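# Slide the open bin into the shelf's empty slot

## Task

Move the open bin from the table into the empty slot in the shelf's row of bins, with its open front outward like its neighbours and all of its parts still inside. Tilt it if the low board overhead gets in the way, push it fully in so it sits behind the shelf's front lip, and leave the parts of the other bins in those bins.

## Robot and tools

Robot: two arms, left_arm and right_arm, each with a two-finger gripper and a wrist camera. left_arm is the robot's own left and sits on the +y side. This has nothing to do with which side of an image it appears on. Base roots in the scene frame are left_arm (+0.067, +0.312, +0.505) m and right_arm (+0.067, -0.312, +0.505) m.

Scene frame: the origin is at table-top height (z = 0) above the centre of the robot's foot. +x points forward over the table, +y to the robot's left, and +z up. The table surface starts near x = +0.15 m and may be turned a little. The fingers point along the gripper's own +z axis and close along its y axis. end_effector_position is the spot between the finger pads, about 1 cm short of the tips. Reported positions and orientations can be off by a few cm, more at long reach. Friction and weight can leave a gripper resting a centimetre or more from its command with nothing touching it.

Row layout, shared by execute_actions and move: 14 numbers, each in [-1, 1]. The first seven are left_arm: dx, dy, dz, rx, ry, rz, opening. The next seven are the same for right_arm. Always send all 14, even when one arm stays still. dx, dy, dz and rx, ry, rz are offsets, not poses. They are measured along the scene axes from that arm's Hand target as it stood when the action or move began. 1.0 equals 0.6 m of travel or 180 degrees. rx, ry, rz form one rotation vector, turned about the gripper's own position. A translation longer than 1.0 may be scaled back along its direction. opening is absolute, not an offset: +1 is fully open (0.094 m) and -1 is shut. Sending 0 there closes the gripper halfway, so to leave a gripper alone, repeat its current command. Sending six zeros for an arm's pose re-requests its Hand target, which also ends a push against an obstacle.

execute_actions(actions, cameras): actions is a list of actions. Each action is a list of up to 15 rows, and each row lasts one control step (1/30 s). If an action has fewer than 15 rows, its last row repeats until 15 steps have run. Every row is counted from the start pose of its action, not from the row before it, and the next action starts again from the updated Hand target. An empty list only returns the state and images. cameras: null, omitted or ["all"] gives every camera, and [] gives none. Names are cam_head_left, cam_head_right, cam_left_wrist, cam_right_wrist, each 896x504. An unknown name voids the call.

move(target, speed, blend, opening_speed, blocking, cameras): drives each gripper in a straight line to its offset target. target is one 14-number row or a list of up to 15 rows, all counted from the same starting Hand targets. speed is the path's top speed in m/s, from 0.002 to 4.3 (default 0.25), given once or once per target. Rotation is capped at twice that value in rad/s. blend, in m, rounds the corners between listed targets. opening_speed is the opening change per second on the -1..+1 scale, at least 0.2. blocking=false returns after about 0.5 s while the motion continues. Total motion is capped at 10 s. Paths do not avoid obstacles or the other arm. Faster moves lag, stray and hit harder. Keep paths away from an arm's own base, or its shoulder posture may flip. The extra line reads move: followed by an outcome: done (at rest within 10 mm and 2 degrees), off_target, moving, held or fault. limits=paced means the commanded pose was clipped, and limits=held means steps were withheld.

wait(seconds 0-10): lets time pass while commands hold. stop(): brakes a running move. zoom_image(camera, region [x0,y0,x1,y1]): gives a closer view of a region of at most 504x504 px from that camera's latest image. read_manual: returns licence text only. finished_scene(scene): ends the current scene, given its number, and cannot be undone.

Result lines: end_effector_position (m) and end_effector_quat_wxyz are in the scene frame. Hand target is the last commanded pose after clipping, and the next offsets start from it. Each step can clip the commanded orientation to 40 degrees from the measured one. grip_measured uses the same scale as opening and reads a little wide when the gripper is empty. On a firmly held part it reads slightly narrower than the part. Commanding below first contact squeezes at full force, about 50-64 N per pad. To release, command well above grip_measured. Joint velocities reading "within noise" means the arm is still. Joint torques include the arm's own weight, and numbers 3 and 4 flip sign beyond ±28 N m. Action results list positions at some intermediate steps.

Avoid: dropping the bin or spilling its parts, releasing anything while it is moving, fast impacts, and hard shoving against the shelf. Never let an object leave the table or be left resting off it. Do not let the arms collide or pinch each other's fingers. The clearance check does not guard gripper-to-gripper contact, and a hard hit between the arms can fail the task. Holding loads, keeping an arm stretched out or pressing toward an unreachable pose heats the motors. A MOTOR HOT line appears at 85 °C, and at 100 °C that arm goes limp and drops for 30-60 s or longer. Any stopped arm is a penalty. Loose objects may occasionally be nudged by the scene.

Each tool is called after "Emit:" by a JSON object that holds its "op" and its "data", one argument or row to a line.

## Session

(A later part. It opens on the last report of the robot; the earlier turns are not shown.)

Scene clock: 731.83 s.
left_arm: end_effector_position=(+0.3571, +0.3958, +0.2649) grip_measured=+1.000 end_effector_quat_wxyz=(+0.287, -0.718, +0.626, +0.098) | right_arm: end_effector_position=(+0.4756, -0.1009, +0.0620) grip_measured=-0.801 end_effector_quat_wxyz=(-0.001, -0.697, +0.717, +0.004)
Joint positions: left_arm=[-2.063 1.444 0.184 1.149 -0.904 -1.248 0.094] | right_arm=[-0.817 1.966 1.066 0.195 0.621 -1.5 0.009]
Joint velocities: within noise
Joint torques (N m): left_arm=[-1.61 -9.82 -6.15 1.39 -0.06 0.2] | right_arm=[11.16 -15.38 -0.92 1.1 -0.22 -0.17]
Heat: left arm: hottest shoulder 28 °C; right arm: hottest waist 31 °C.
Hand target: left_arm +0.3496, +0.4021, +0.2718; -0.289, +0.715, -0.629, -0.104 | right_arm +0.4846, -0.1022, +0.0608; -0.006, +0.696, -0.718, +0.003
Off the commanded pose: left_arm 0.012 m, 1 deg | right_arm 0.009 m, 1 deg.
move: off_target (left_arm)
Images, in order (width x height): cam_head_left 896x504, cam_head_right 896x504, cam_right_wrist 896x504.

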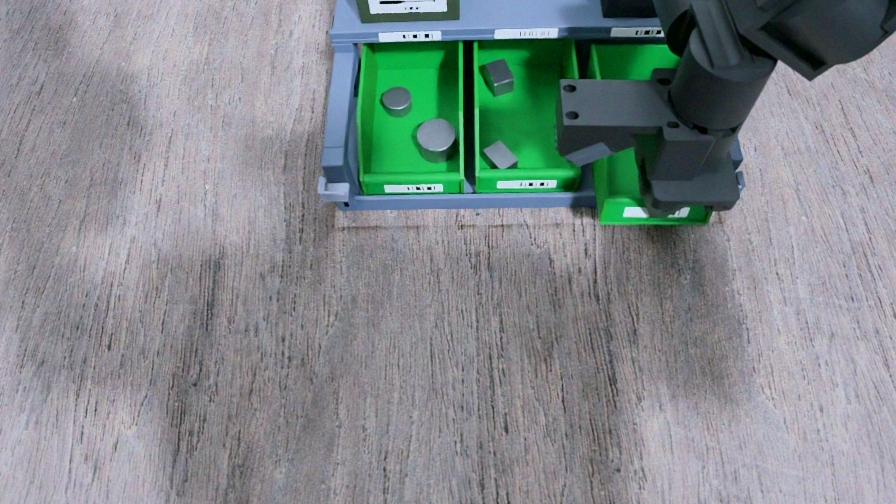

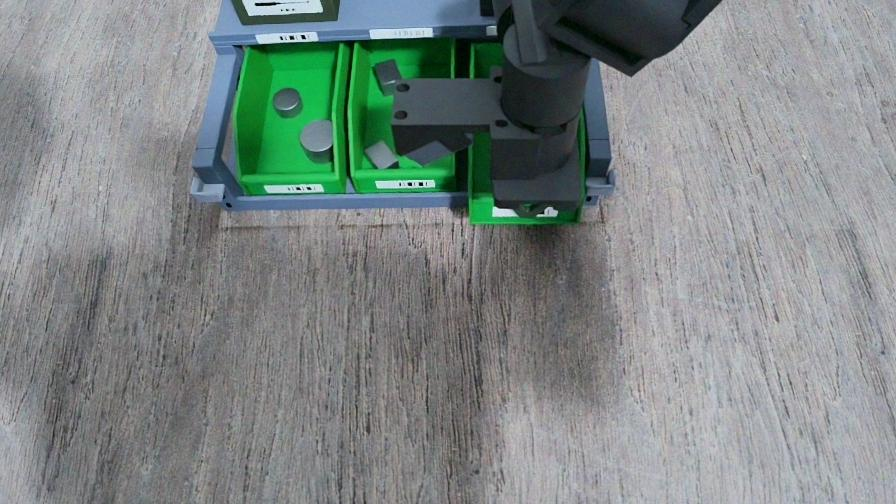

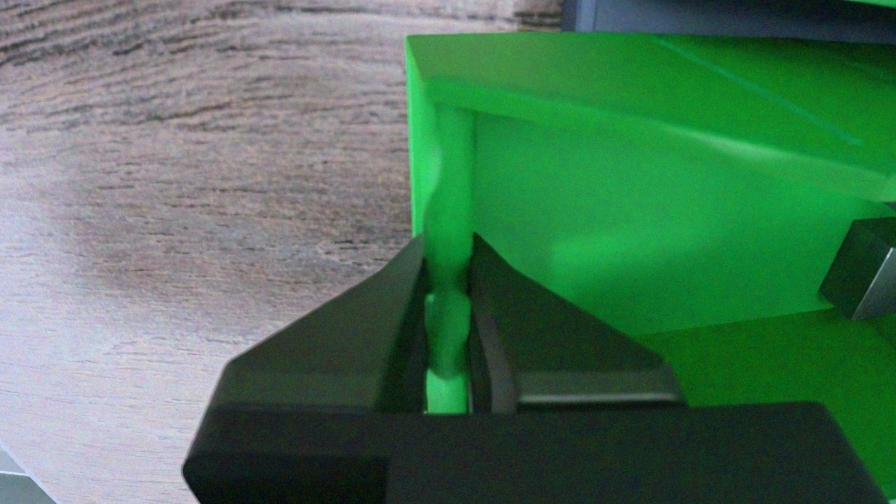

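Emit:
{"op": "zoom_image", "data": {
  "camera": "cam_head_left",
  "region": [560, 10, 760, 240]
}}

Emit:
{"op": "zoom_image", "data": {
  "camera": "cam_head_right",
  "region": [430, 10, 630, 240]
}}

Scaled by 2.191 from the camera's 896x504 image, which has a finer 1280x720 frame.

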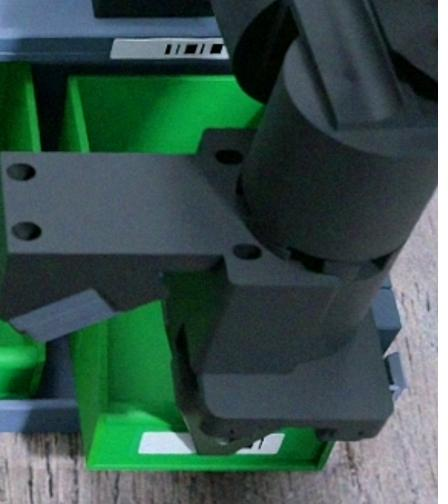

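Scaled by 2.191 from the camera's 896x504 image, which has a finer 1280x720 frame.

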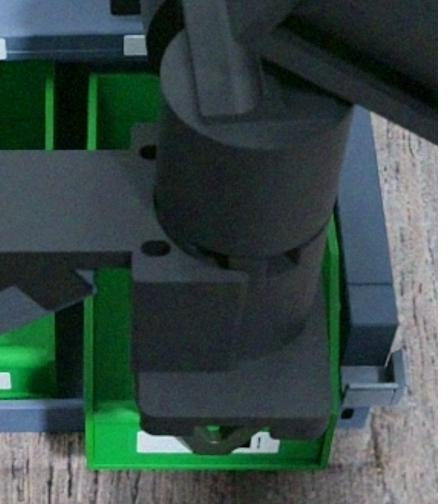

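Emit:
{"op": "move", "data": {
  "target": [0,0,0,0,0,0,1, 0.0403,0.008,-0.0122,0,-0.0111,0.0,-1],
  "speed": 0.04,
  "cameras": ["cam_head_left","cam_head_right","cam_right_wrist"]
}}

Scene clock: 744.60 s.
left_arm: end_effector_position=(+0.3571, +0.3958, +0.2649) grip_measured=+1.000 end_effector_quat_wxyz=(+0.287, -0.718, +0.626, +0.098) | right_arm: end_effector_position=(+0.5000, -0.0957, +0.0549) grip_measured=-0.801 end_effector_quat_wxyz=(+0.012, -0.697, +0.717, -0.008)
Joint positions: left_arm=[-2.063 1.444 0.184 1.149 -0.904 -1.248 0.094] | right_arm=[-0.818 1.981 1.12 0.201 0.62 -1.525 0.009]
Joint velocities: within noise
Joint torques (N m): left_arm=[-1.61 -9.82 -6.13 1.4 -0.06 0.2] | right_arm=[11.63 -15.85 -0.59 1.2 -0.23 -0.15]
Heat: left arm: hottest shoulder 28 °C; right arm: hottest waist 31 °C.
Hand target: left_arm +0.3496, +0.4021, +0.2718; -0.289, +0.715, -0.629, -0.104 | right_arm +0.5088, -0.0973, +0.0536; -0.019, +0.696, -0.718, +0.016
Off the commanded pose: left_arm 0.012 m, 1 deg | right_arm 0.009 m, 1 deg.
move: off_target (left_arm)
Images, in order (width x height): cam_head_left 896x504, cam_head_right 896x504, cam_right_wrist 896x504.

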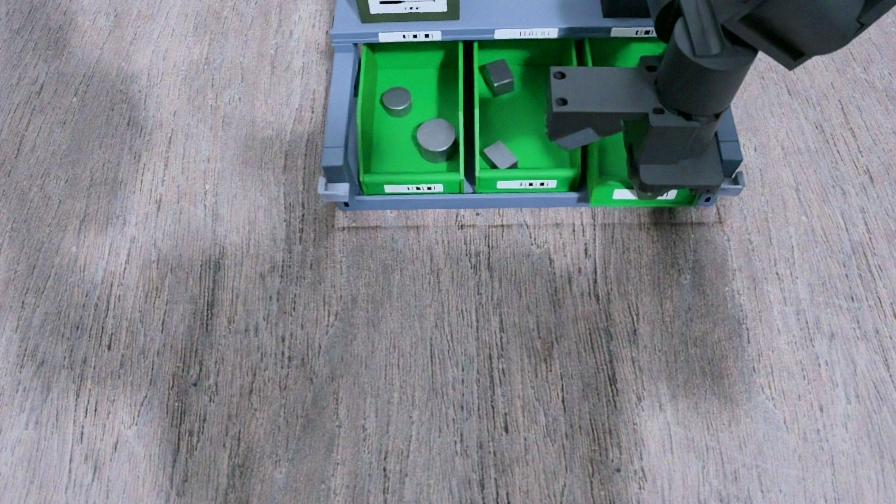

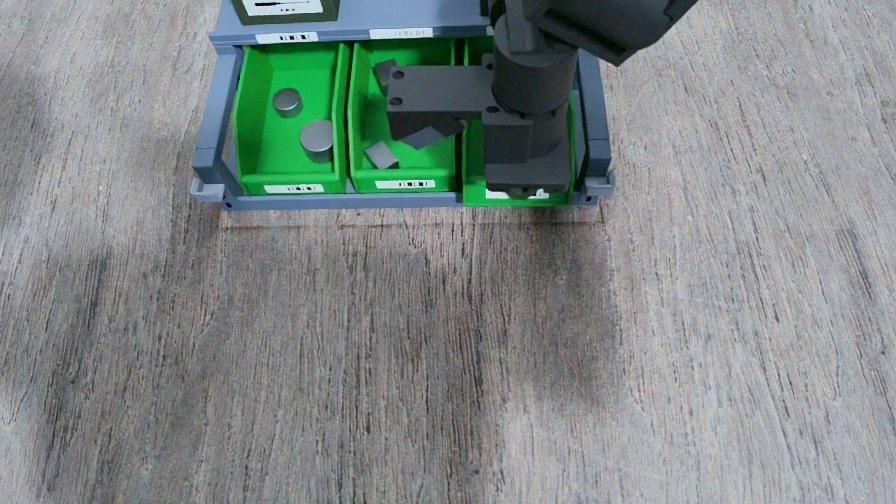

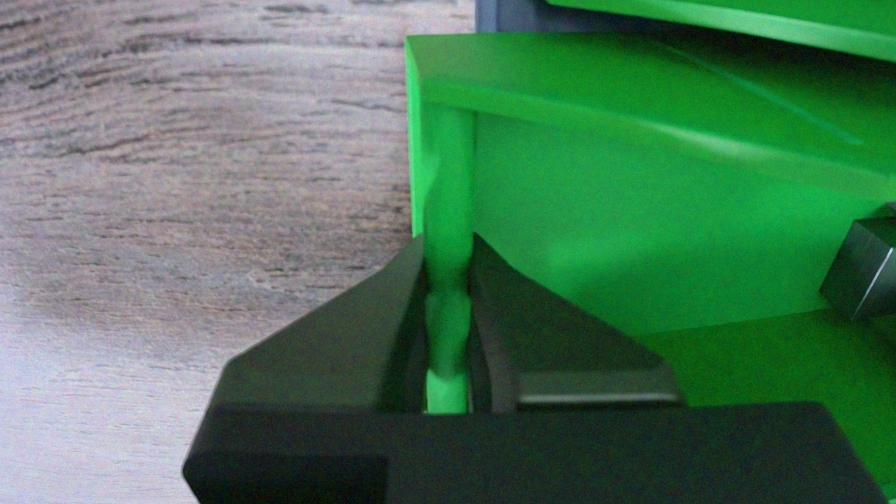

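Emit:
{"op": "zoom_image", "data": {
  "camera": "cam_head_left",
  "region": [560, 30, 760, 240]
}}

Emit:
{"op": "zoom_image", "data": {
  "camera": "cam_head_right",
  "region": [430, 30, 630, 240]
}}

Scaled by 2.400 from the camera's 896x504 image, which has a finer 1280x720 frame.

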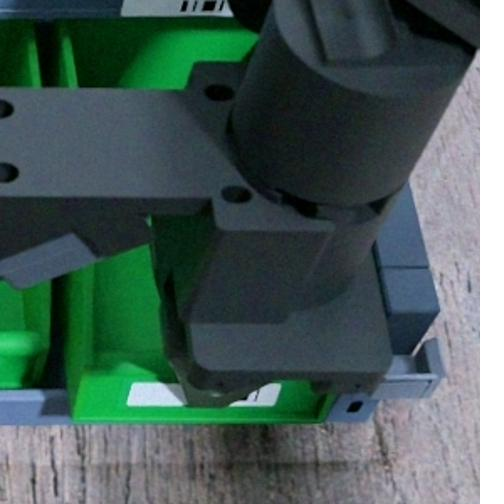

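Scaled by 2.400 from the camera's 896x504 image, which has a finer 1280x720 frame.

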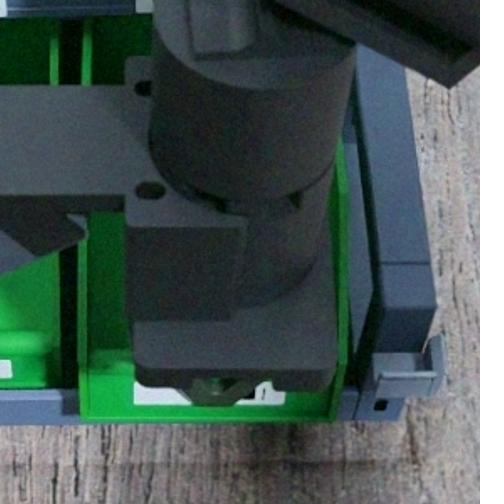

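Emit:
{"op": "move", "data": {
  "target": [0,0,0,0,0,0,1, 0.0367,0.0,-0.005,0,-0.0083,0.004,-1],
  "speed": 0.04,
  "cameras": ["cam_head_left","cam_head_right","cam_right_wrist"]
}}

Emit:
{"op": "zoom_image", "data": {
  "camera": "cam_head_left",
  "region": [560, 30, 760, 240]
}}

Emit:
{"op": "zoom_image", "data": {
  "camera": "cam_head_right",
  "region": [430, 30, 630, 240]
}}

Scene clock: 764.27 s.
left_arm: end_effector_position=(+0.3571, +0.3958, +0.2649) grip_measured=+1.000 end_effector_quat_wxyz=(+0.287, -0.718, +0.626, +0.098) | right_arm: end_effector_position=(+0.5223, -0.0960, +0.0509) grip_measured=-0.801 end_effector_quat_wxyz=(+0.022, -0.700, +0.714, -0.019)
Joint positions: left_arm=[-2.063 1.444 0.184 1.149 -0.904 -1.248 0.094] | right_arm=[-0.824 1.983 1.16 0.201 0.616 -1.559 0.009]
Joint velocities: within noise
Joint torques (N m): left_arm=[-1.73 -9.76 -6.13 1.39 -0.06 0.2] | right_arm=[11.81 -16.38 -0.34 0.99 -0.26 -0.16]
Heat: left arm: hottest shoulder 28 °C; right arm: hottest waist 31 °C.
Hand target: left_arm +0.3496, +0.4021, +0.2718; -0.289, +0.715, -0.629, -0.104 | right_arm +0.5308, -0.0975, +0.0505; -0.028, +0.700, -0.713, +0.025
Off the commanded pose: left_arm 0.012 m, 1 deg | right_arm 0.009 m, 1 deg.
move: off_target (left_arm)
Images, in order (width x height): cam_head_left 896x504, cam_head_right 896x504, cam_right_wrist 896x504.

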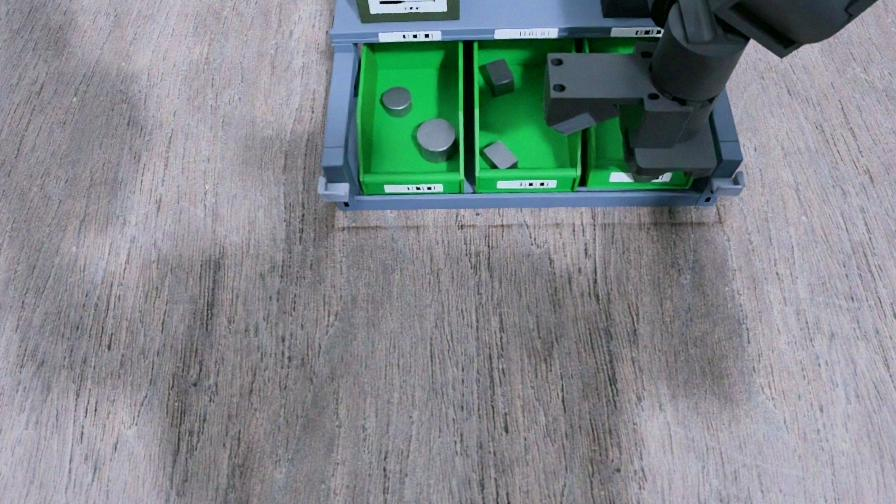

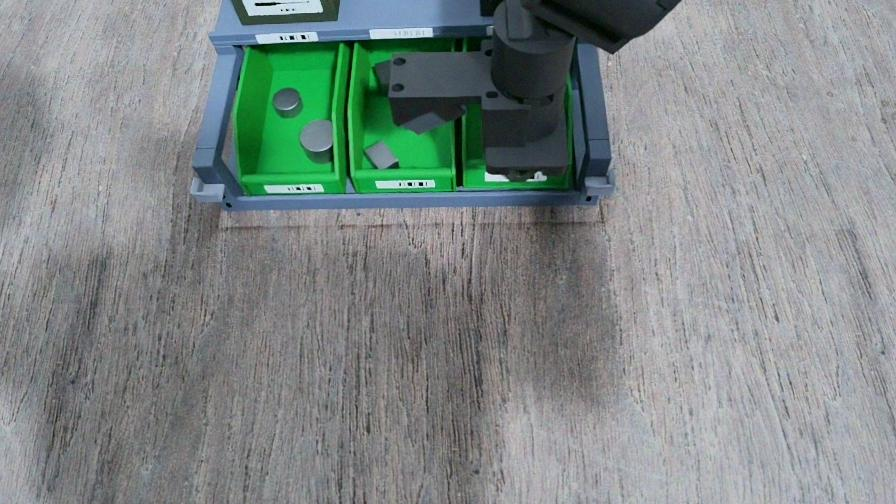

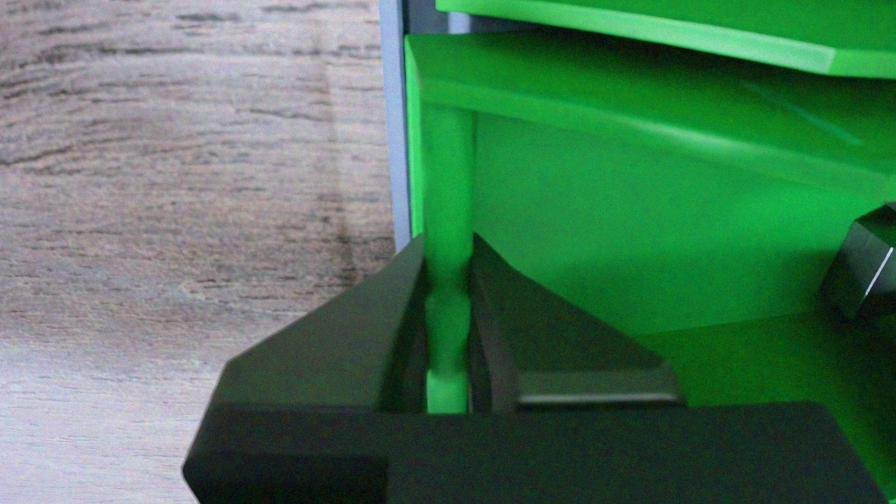

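Scaled by 2.400 from the camera's 896x504 image, which has a finer 1280x720 frame.

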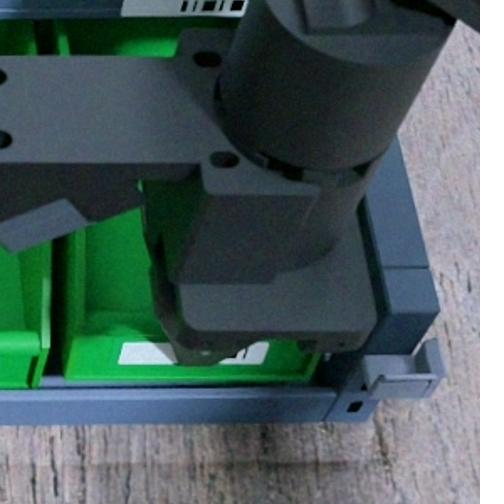

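Scaled by 2.400 from the camera's 896x504 image, which has a finer 1280x720 frame.

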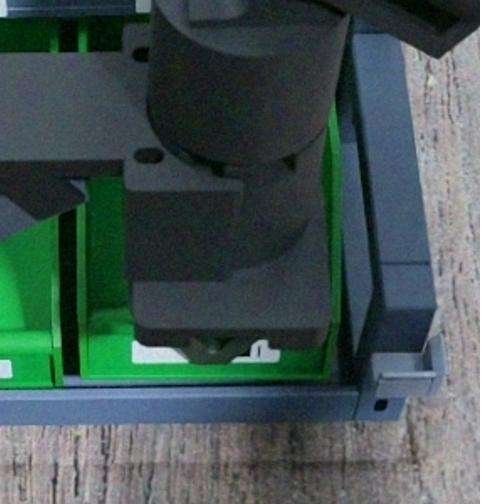

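Emit:
{"op": "move", "data": {
  "target": [0,0,0,0,0,0,1, -0.033,0.0,0.0,0,0,0.0,-1],
  "speed": 0.04,
  "cameras": ["cam_right_wrist"]
}}

Emit:
{"op": "move", "data": {
  "target": [0,0,0,0,0,0,1, 0.0,0.0,-0.01,0,0,0.0,-1],
  "speed": 0.03,
  "cameras": ["cam_right_wrist"]
}}

Scene clock: 778.40 s.
left_arm: end_effector_position=(+0.3571, +0.3958, +0.2649) grip_measured=+1.000 end_effector_quat_wxyz=(+0.287, -0.718, +0.626, +0.098) | right_arm: end_effector_position=(+0.5091, -0.0952, +0.0493) grip_measured=-0.801 end_effector_quat_wxyz=(+0.024, -0.699, +0.714, -0.020)
Joint positions: left_arm=[-2.063 1.444 0.184 1.149 -0.904 -1.248 0.094] | right_arm=[-0.824 1.994 1.132 0.246 0.615 -1.561 0.009]
Joint velocities: within noise
Joint torques (N m): left_arm=[-1.67 -9.82 -6.15 1.37 -0.05 0.2] | right_arm=[11.81 -16.21 -1.76 1.31 -0.22 -0.15]
Heat: left arm: hottest shoulder 28 °C; right arm: hottest waist 31 °C.
Hand target: left_arm +0.3496, +0.4021, +0.2718; -0.289, +0.715, -0.629, -0.104 | right_arm +0.5110, -0.0974, +0.0505; -0.028, +0.700, -0.713, +0.025
Off the commanded pose: left_arm 0.012 m, 1 deg | right_arm 0.003 m, 1 deg.
move: off_target (left_arm)
Images, in order (width x height): cam_right_wrist 896x504.

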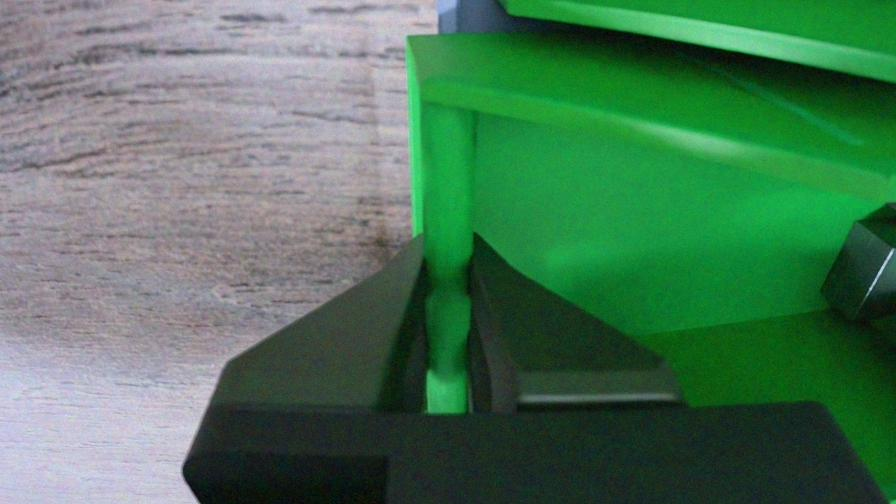

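Scene clock: 779.10 s.
left_arm: end_effector_position=(+0.3571, +0.3958, +0.2649) grip_measured=+1.000 end_effector_quat_wxyz=(+0.287, -0.718, +0.626, +0.098) | right_arm: end_effector_position=(+0.5087, -0.0945, +0.0485) grip_measured=-0.801 end_effector_quat_wxyz=(+0.025, -0.699, +0.715, -0.020)
Joint positions: left_arm=[-2.063 1.444 0.184 1.149 -0.904 -1.248 0.094] | right_arm=[-0.824 1.997 1.132 0.251 0.613 -1.562 0.009]
Joint velocities: within noise
Joint torques (N m): left_arm=[-1.67 -9.88 -6.12 1.39 -0.06 0.2] | right_arm=[11.28 -15.38 -0.98 1.26 -0.32 -0.18]
Heat: left arm: hottest shoulder 28 °C; right arm: hottest waist 31 °C.
Hand target: left_arm +0.3496, +0.4021, +0.2718; -0.289, +0.715, -0.629, -0.104 | right_arm +0.5111, -0.0973, +0.0446; -0.029, +0.700, -0.713, +0.024
Off the commanded pose: left_arm 0.012 m, 1 deg | right_arm 0.005 m, 1 deg.
move: off_target (left_arm)
Images, in order (width x height): cam_right_wrist 896x504.

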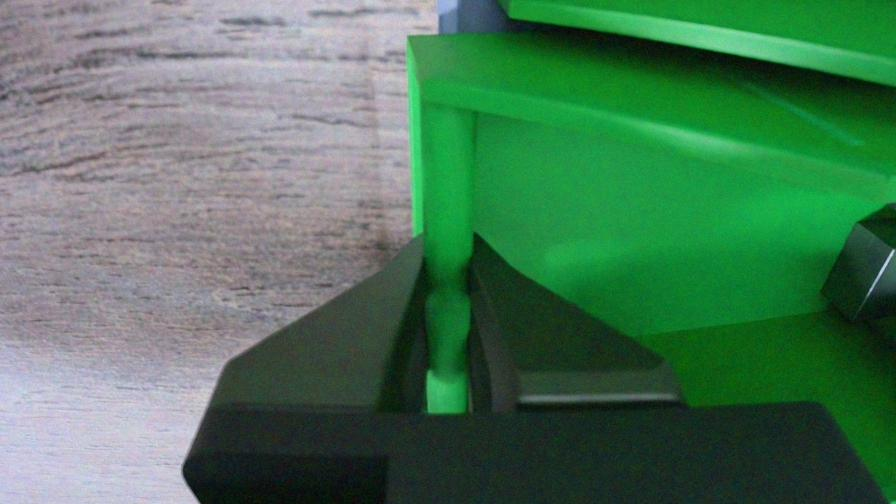

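Emit:
{"op": "move", "data": {
  "target": [0,0,0,0,0,0,1, 0.0,0.0,-0.005,0,0,0.0,-1],
  "speed": 0.03,
  "cameras": []
}}

Emit:
{"op": "move", "data": {
  "target": [0,0,0,0,0,0,1, 0.0,0.0,0.0,0,0,0.0,-0.45],
  "speed": 0.03,
  "opening_speed": 0.5
}}

Scene clock: 785.63 s.
left_arm: end_effector_position=(+0.3571, +0.3958, +0.2649) grip_measured=+1.000 end_effector_quat_wxyz=(+0.287, -0.718, +0.626, +0.098) | right_arm: end_effector_position=(+0.5086, -0.0945, +0.0482) grip_measured=-0.801 end_effector_quat_wxyz=(+0.026, -0.699, +0.714, -0.020)
Joint positions: left_arm=[-2.063 1.444 0.184 1.149 -0.904 -1.248 0.094] | right_arm=[-0.825 1.998 1.132 0.253 0.612 -1.564 0.009]
Joint velocities: within noise
Joint torques (N m): left_arm=[-1.67 -9.82 -6.13 1.37 -0.06 0.2] | right_arm=[11.16 -14.8 -0.54 1.24 -0.4 -0.19]
Heat: left arm: hottest shoulder 28 °C; right arm: hottest waist 31 °C.
Hand target: left_arm +0.3496, +0.4021, +0.2718; -0.289, +0.715, -0.629, -0.104 | right_arm +0.5110, -0.0973, +0.0415; -0.029, +0.700, -0.713, +0.024
Off the commanded pose: left_arm 0.012 m, 1 deg | right_arm 0.008 m, 1 deg.
move: off_target (left_arm)
No camera images: "cameras" was empty.

Scene clock: 787.07 s.
left_arm: end_effector_position=(+0.3571, +0.3958, +0.2649) grip_measured=+1.000 end_effector_quat_wxyz=(+0.287, -0.718, +0.626, +0.098) | right_arm: end_effector_position=(+0.5098, -0.0936, +0.0479) grip_measured=-0.453 end_effector_quat_wxyz=(+0.029, -0.699, +0.714, -0.021)
Joint positions: left_arm=[-2.063 1.444 0.184 1.149 -0.904 -1.248 0.094] | right_arm=[-0.825 1.999 1.132 0.262 0.608 -1.567 0.026]
Joint velocities: within noise
Joint torques (N m): left_arm=[-1.67 -9.82 -6.15 1.39 -0.05 0.19] | right_arm=[11.11 -14.86 -0.55 0.91 -0.26 -0.14]
Heat: left arm: hottest shoulder 28 °C; right arm: hottest waist 31 °C.
Hand target: left_arm +0.3496, +0.4021, +0.2718; -0.289, +0.715, -0.629, -0.104 | right_arm +0.5110, -0.0973, +0.0415; -0.028, +0.700, -0.713, +0.025
Off the commanded pose: left_arm 0.012 m, 1 deg | right_arm 0.008 m, 0 deg.
move: off_target (left_arm)

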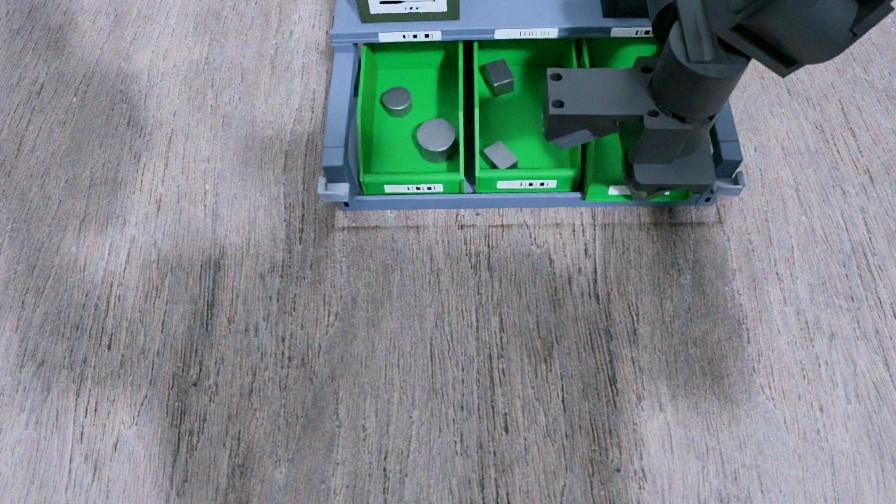

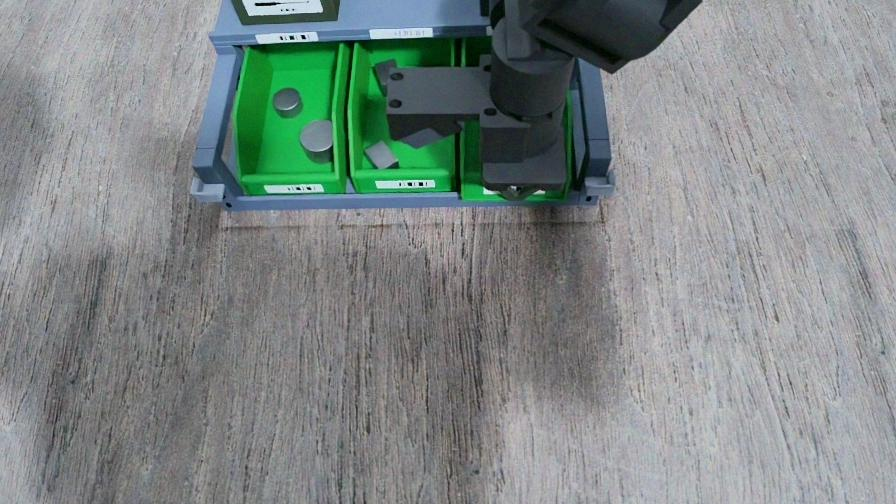

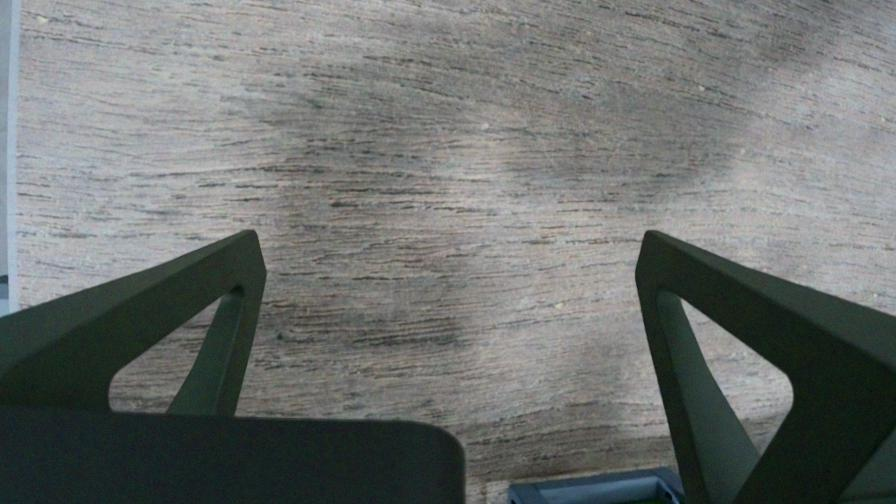

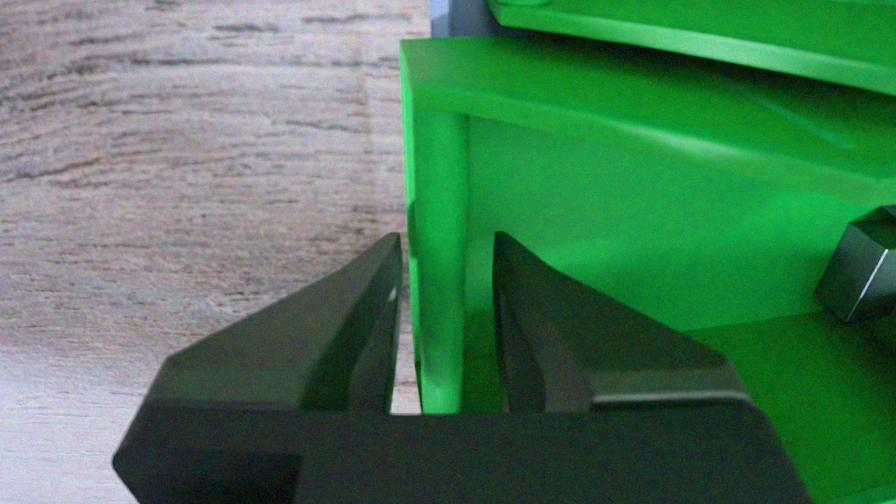

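Emit:
{"op": "move", "data": {
  "target": [0,0,0,0,0,0,1, -0.006,0.0,0.041,0,0,0.0,-0.45],
  "speed": 0.04,
  "cameras": ["cam_right_wrist"]
}}

Scene clock: 801.27 s.
left_arm: end_effector_position=(+0.3571, +0.3958, +0.2649) grip_measured=+1.000 end_effector_quat_wxyz=(+0.287, -0.718, +0.626, +0.098) | right_arm: end_effector_position=(+0.5077, -0.1030, +0.0571) grip_measured=-0.452 end_effector_quat_wxyz=(+0.023, -0.699, +0.714, -0.026)
Joint positions: left_arm=[-2.063 1.444 0.184 1.149 -0.904 -1.248 0.094] | right_arm=[-0.825 1.97 1.101 0.262 0.624 -1.567 0.026]
Joint velocities: within noise
Joint torques (N m): left_arm=[-1.67 -9.82 -6.15 1.39 -0.05 0.2] | right_arm=[12.98 -16.91 -2.24 0.59 -0.03 0.05]
Heat: left arm: hottest shoulder 28 °C; right arm: hottest waist 31 °C.
Hand target: left_arm +0.3496, +0.4021, +0.2718; -0.289, +0.715, -0.629, -0.104 | right_arm +0.5074, -0.0973, +0.0661; -0.029, +0.700, -0.713, +0.024
Off the commanded pose: left_arm 0.012 m, 1 deg | right_arm 0.011 m, 1 deg.
move: off_target (left_arm, right_arm)
Images, in order (width x height): cam_right_wrist 896x504.

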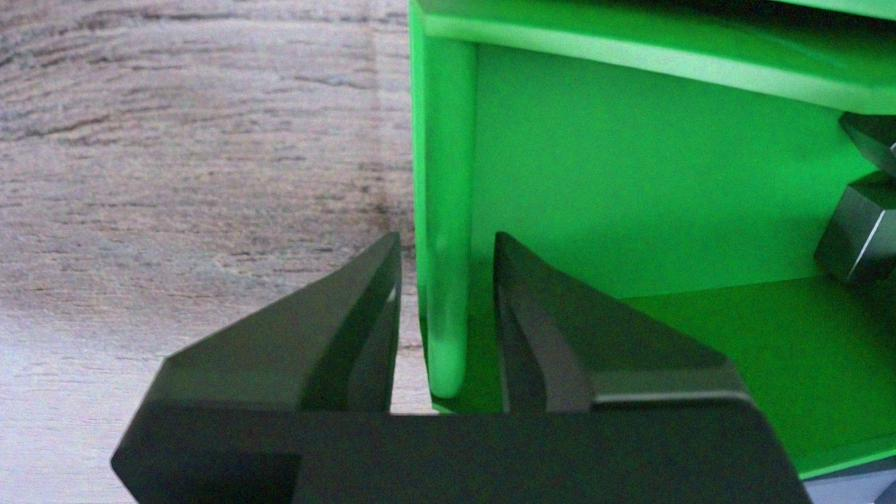

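Emit:
{"op": "move", "data": {
  "target": [0,0,0,0,0,0,1, 0.0,0.015,0.011,0,0,0.0,-0.45],
  "speed": 0.04,
  "cameras": ["cam_right_wrist"]
}}

Scene clock: 806.67 s.
left_arm: end_effector_position=(+0.3571, +0.3958, +0.2649) grip_measured=+1.000 end_effector_quat_wxyz=(+0.287, -0.718, +0.626, +0.098) | right_arm: end_effector_position=(+0.5083, -0.0947, +0.0634) grip_measured=-0.452 end_effector_quat_wxyz=(+0.025, -0.701, +0.713, -0.029)
Joint positions: left_arm=[-2.063 1.444 0.184 1.149 -0.904 -1.248 0.094] | right_arm=[-0.805 1.97 1.101 0.262 0.641 -1.562 0.026]
Joint velocities: within noise
Joint torques (N m): left_arm=[-1.67 -9.82 -6.13 1.37 -0.06 0.2] | right_arm=[13.45 -16.79 -1.94 0.24 0 0.15]
Heat: left arm: hottest shoulder 28 °C; right arm: hottest waist 31 °C.
Hand target: left_arm +0.3496, +0.4021, +0.2718; -0.289, +0.715, -0.629, -0.104 | right_arm +0.5075, -0.0883, +0.0727; -0.029, +0.700, -0.713, +0.025
Off the commanded pose: left_arm 0.012 m, 1 deg | right_arm 0.011 m, 1 deg.
move: off_target (left_arm, right_arm)
Images, in order (width x height): cam_right_wrist 896x504.

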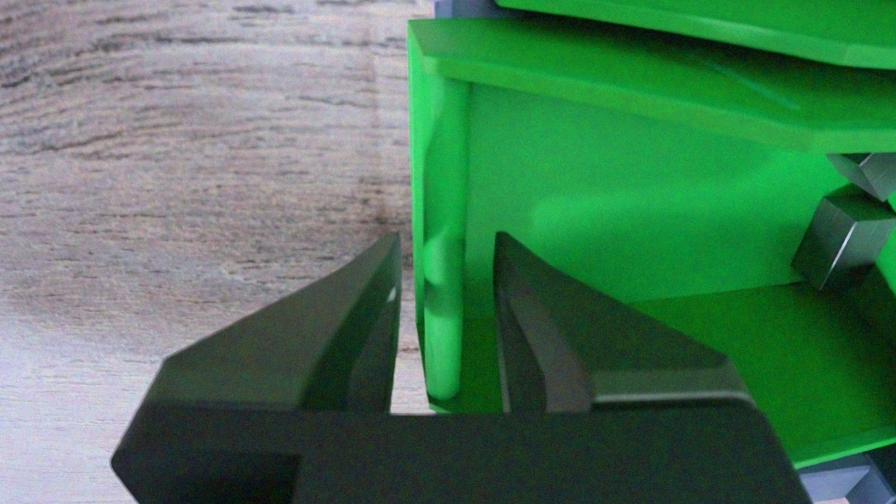

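Emit:
{"op": "move", "data": {
  "target": [0,0,0,0,0,0,1, 0.0,0.0,0.0,0,0,0.0,-1],
  "speed": 0.03,
  "opening_speed": 0.4,
  "cameras": ["cam_right_wrist"]
}}

Scene clock: 810.87 s.
left_arm: end_effector_position=(+0.3571, +0.3958, +0.2649) grip_measured=+1.000 end_effector_quat_wxyz=(+0.287, -0.718, +0.626, +0.098) | right_arm: end_effector_position=(+0.5078, -0.0948, +0.0633) grip_measured=-0.797 end_effector_quat_wxyz=(+0.024, -0.700, +0.713, -0.028)
Joint positions: left_arm=[-2.063 1.444 0.184 1.149 -0.904 -1.248 0.094] | right_arm=[-0.805 1.97 1.101 0.26 0.642 -1.559 0.01]
Joint velocities: within noise
Joint torques (N m): left_arm=[-1.73 -9.7 -6.13 1.42 -0.06 0.19] | right_arm=[13.33 -16.85 -1.92 0.24 -0.03 0.11]
Heat: left arm: hottest shoulder 28 °C; right arm: hottest waist 31 °C.
Hand target: left_arm +0.3496, +0.4021, +0.2718; -0.289, +0.715, -0.629, -0.104 | right_arm +0.5074, -0.0883, +0.0727; -0.029, +0.700, -0.713, +0.024
Off the commanded pose: left_arm 0.012 m, 1 deg | right_arm 0.011 m, 1 deg.
move: off_target (left_arm, right_arm)
Images, in order (width x height): cam_right_wrist 896x504.

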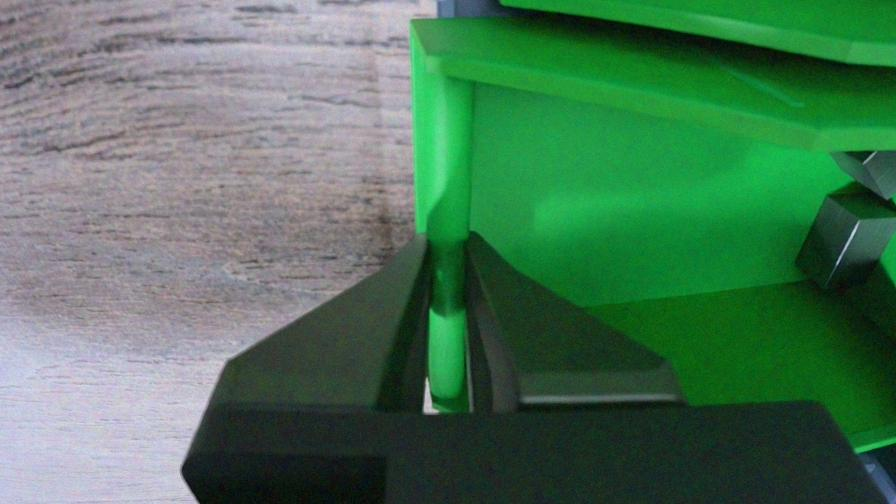

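Emit:
{"op": "move", "data": {
  "target": [
    [0,0,0,0,0,0,1, 0.0,0.0,0.009,0,0,0.0,-1],
    [0,0,0,0,0,0,1, 0.0477,0.0,0.009,0,0.0,0.0,-1]
  ],
  "speed": 0.03
}}

Emit:
{"op": "zoom_image", "data": {
  "camera": "cam_head_left",
  "region": [560, 30, 760, 240]
}}

Scene clock: 817.17 s.
left_arm: end_effector_position=(+0.3571, +0.3958, +0.2649) grip_measured=+1.000 end_effector_quat_wxyz=(+0.287, -0.718, +0.626, +0.098) | right_arm: end_effector_position=(+0.5198, -0.0967, +0.0660) grip_measured=-0.798 end_effector_quat_wxyz=(+0.014, -0.706, +0.708, -0.021)
Joint positions: left_arm=[-2.063 1.444 0.184 1.149 -0.904 -1.248 0.094] | right_arm=[-0.805 1.953 1.135 0.178 0.645 -1.556 0.01]
Joint velocities: within noise
Joint torques (N m): left_arm=[-1.67 -9.82 -6.15 1.4 -0.05 0.2] | right_arm=[13.74 -17.79 -0.06 0.24 -0.08 0.11]
Heat: left arm: hottest shoulder 28 °C; right arm: hottest waist 31 °C.
Hand target: left_arm +0.3496, +0.4021, +0.2718; -0.289, +0.715, -0.629, -0.104 | right_arm +0.5361, -0.0884, +0.0781; -0.029, +0.700, -0.713, +0.025
Off the commanded pose: left_arm 0.012 m, 1 deg | right_arm 0.022 m, 2 deg.
move: off_target (left_arm, right_arm)

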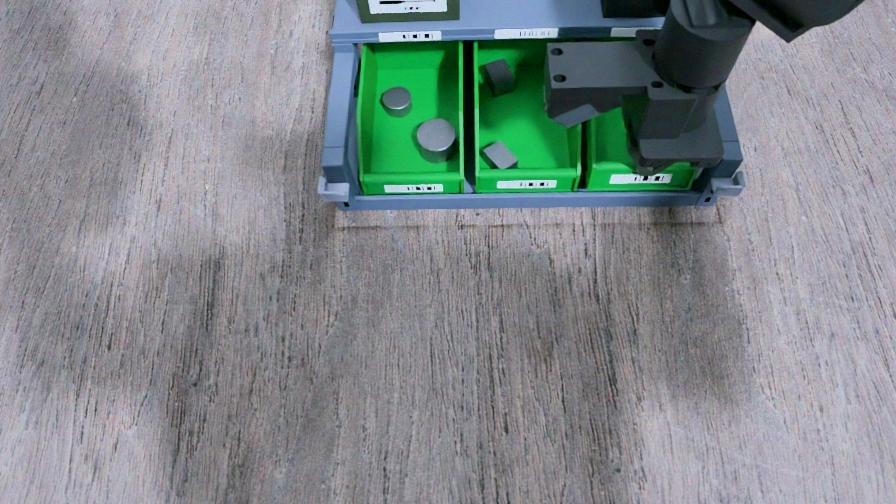

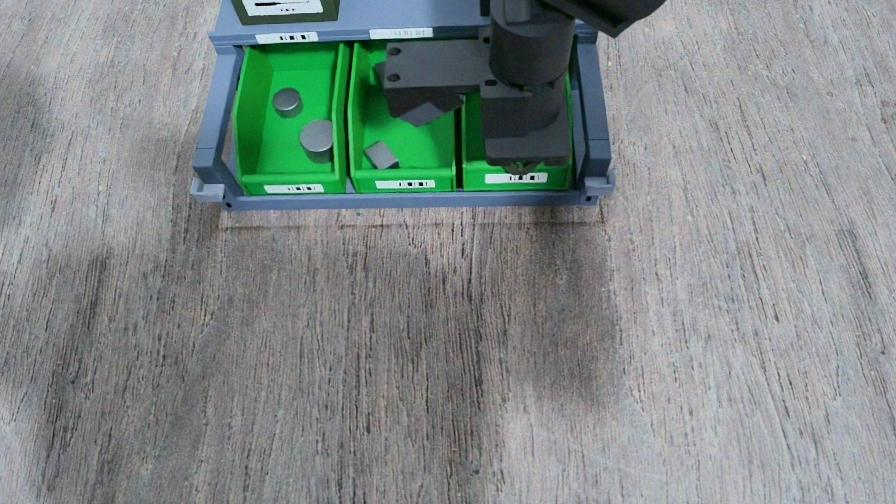

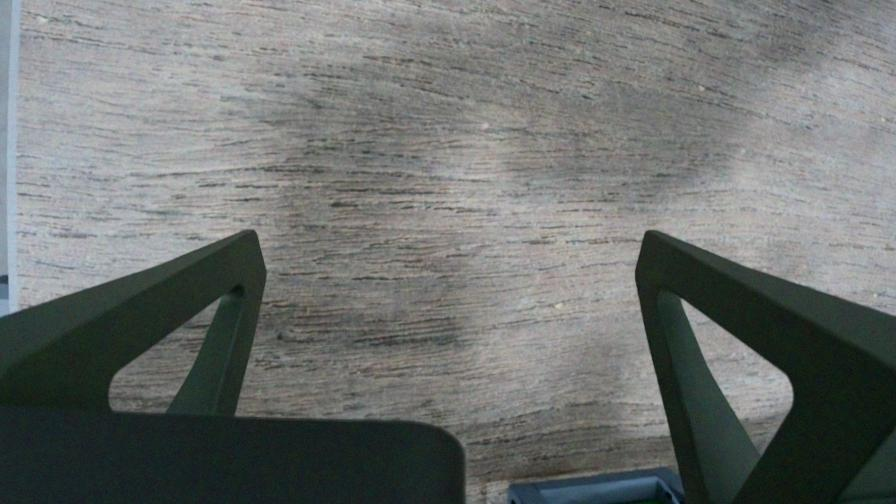

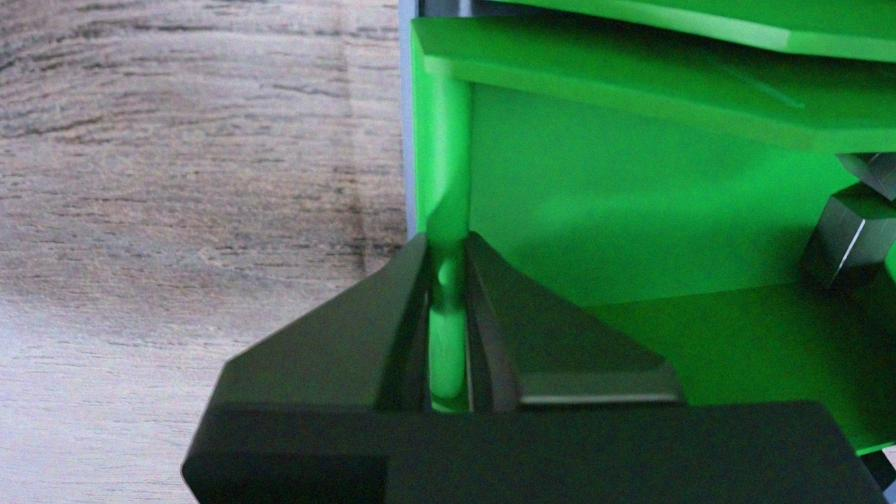

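Scaled by 2.400 from the camera's 896x504 image, which has a finer 1280x720 frame.

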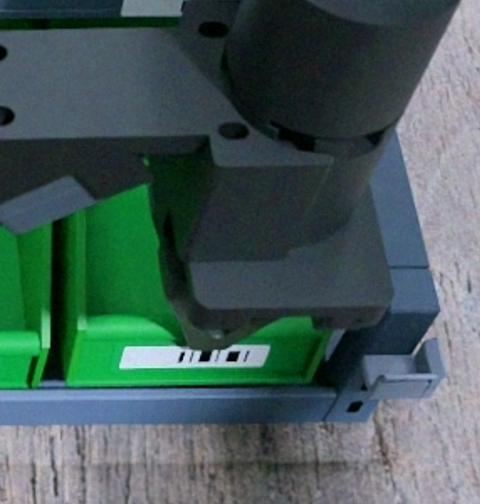

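Emit:
{"op": "zoom_image", "data": {
  "camera": "cam_head_right",
  "region": [430, 30, 630, 240]
}}

Emit:
{"op": "zoom_image", "data": {
  "camera": "cam_right_wrist",
  "region": [380, 0, 896, 504]
}}

Scaled by 2.400 from the camera's 896x504 image, which has a finer 1280x720 frame.

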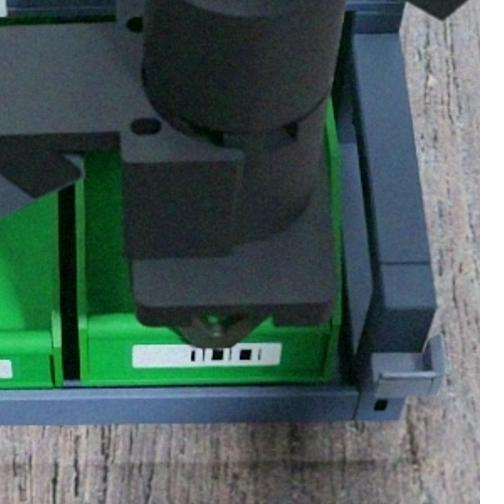

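Region (380, 0, 896, 504) is 516x504 pixels. A region can be at most 504 by 504 pixels.

Emit:
{"op": "move", "data": {
  "target": [0,0,0,0,0,0,1, 0.013,-0.005,-0.004,0,0.0,0.0,-1],
  "speed": 0.03,
  "cameras": ["cam_head_left","cam_head_right","cam_right_wrist"]
}}

Scene clock: 836.63 s.
left_arm: end_effector_position=(+0.3571, +0.3958, +0.2649) grip_measured=+1.000 end_effector_quat_wxyz=(+0.287, -0.718, +0.626, +0.098) | right_arm: end_effector_position=(+0.5270, -0.0958, +0.0656) grip_measured=-0.798 end_effector_quat_wxyz=(+0.015, -0.705, +0.708, -0.021)
Joint positions: left_arm=[-2.063 1.444 0.184 1.149 -0.904 -1.248 0.094] | right_arm=[-0.805 1.952 1.152 0.161 0.643 -1.556 0.01]
Joint velocities: within noise
Joint torques (N m): left_arm=[-1.67 -9.76 -6.12 1.37 -0.06 0.2] | right_arm=[13.27 -18.08 0.08 0.25 -0.23 0.06]
Heat: left arm: hottest shoulder 28 °C; right arm: hottest waist 32 °C.
Hand target: left_arm +0.3496, +0.4021, +0.2718; -0.289, +0.715, -0.629, -0.104 | right_arm +0.5439, -0.0914, +0.0757; -0.028, +0.700, -0.713, +0.025
Off the commanded pose: left_arm 0.012 m, 1 deg | right_arm 0.020 m, 2 deg.
move: off_target (left_arm, right_arm)
Images, in order (width x height): cam_head_left 896x504, cam_head_right 896x504, cam_right_wrist 896x504.

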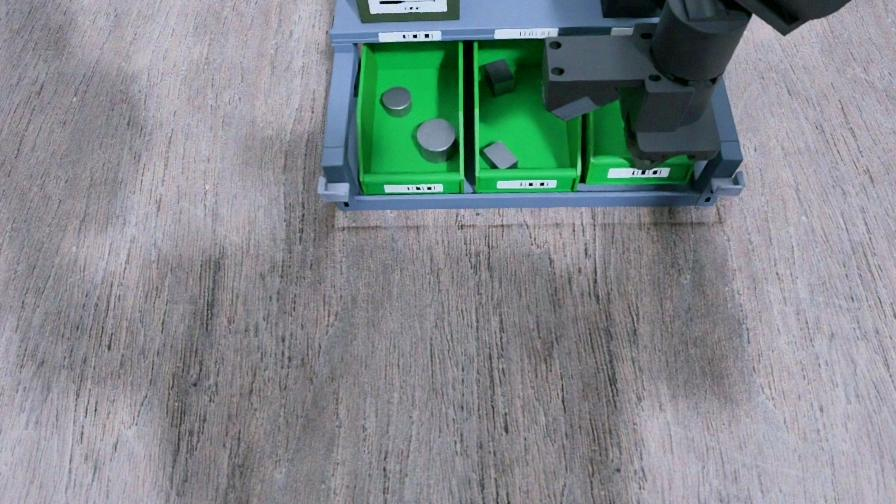

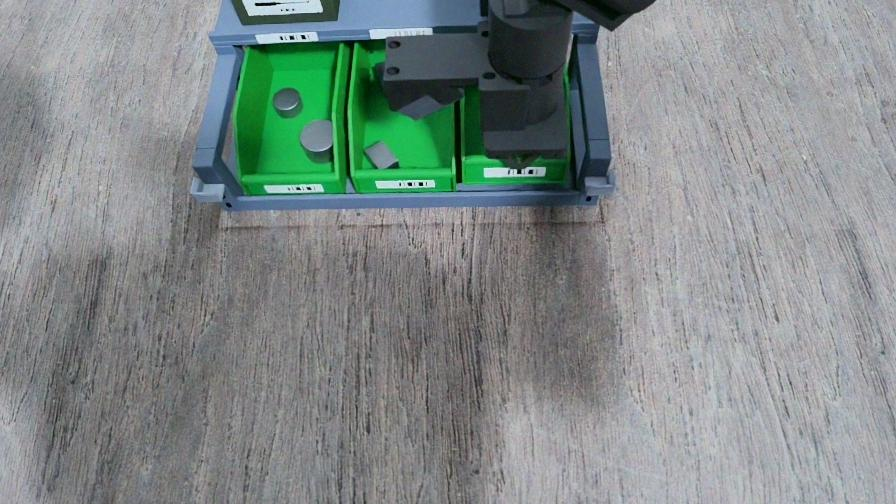

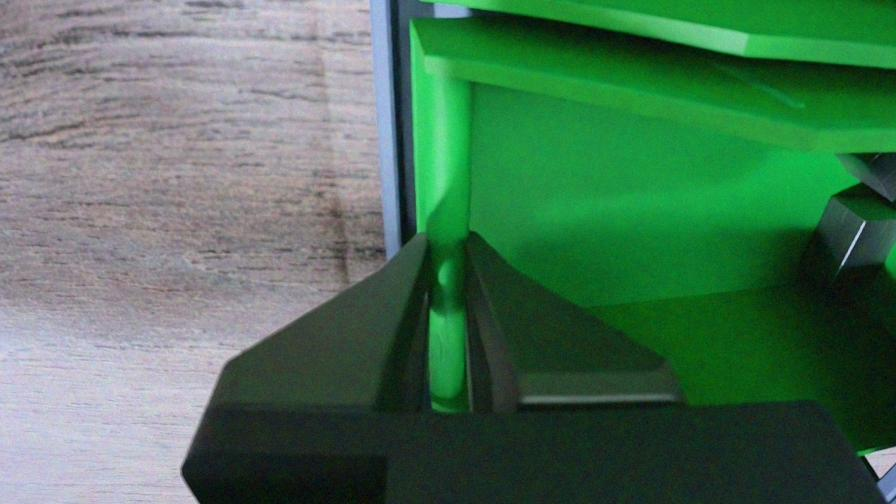

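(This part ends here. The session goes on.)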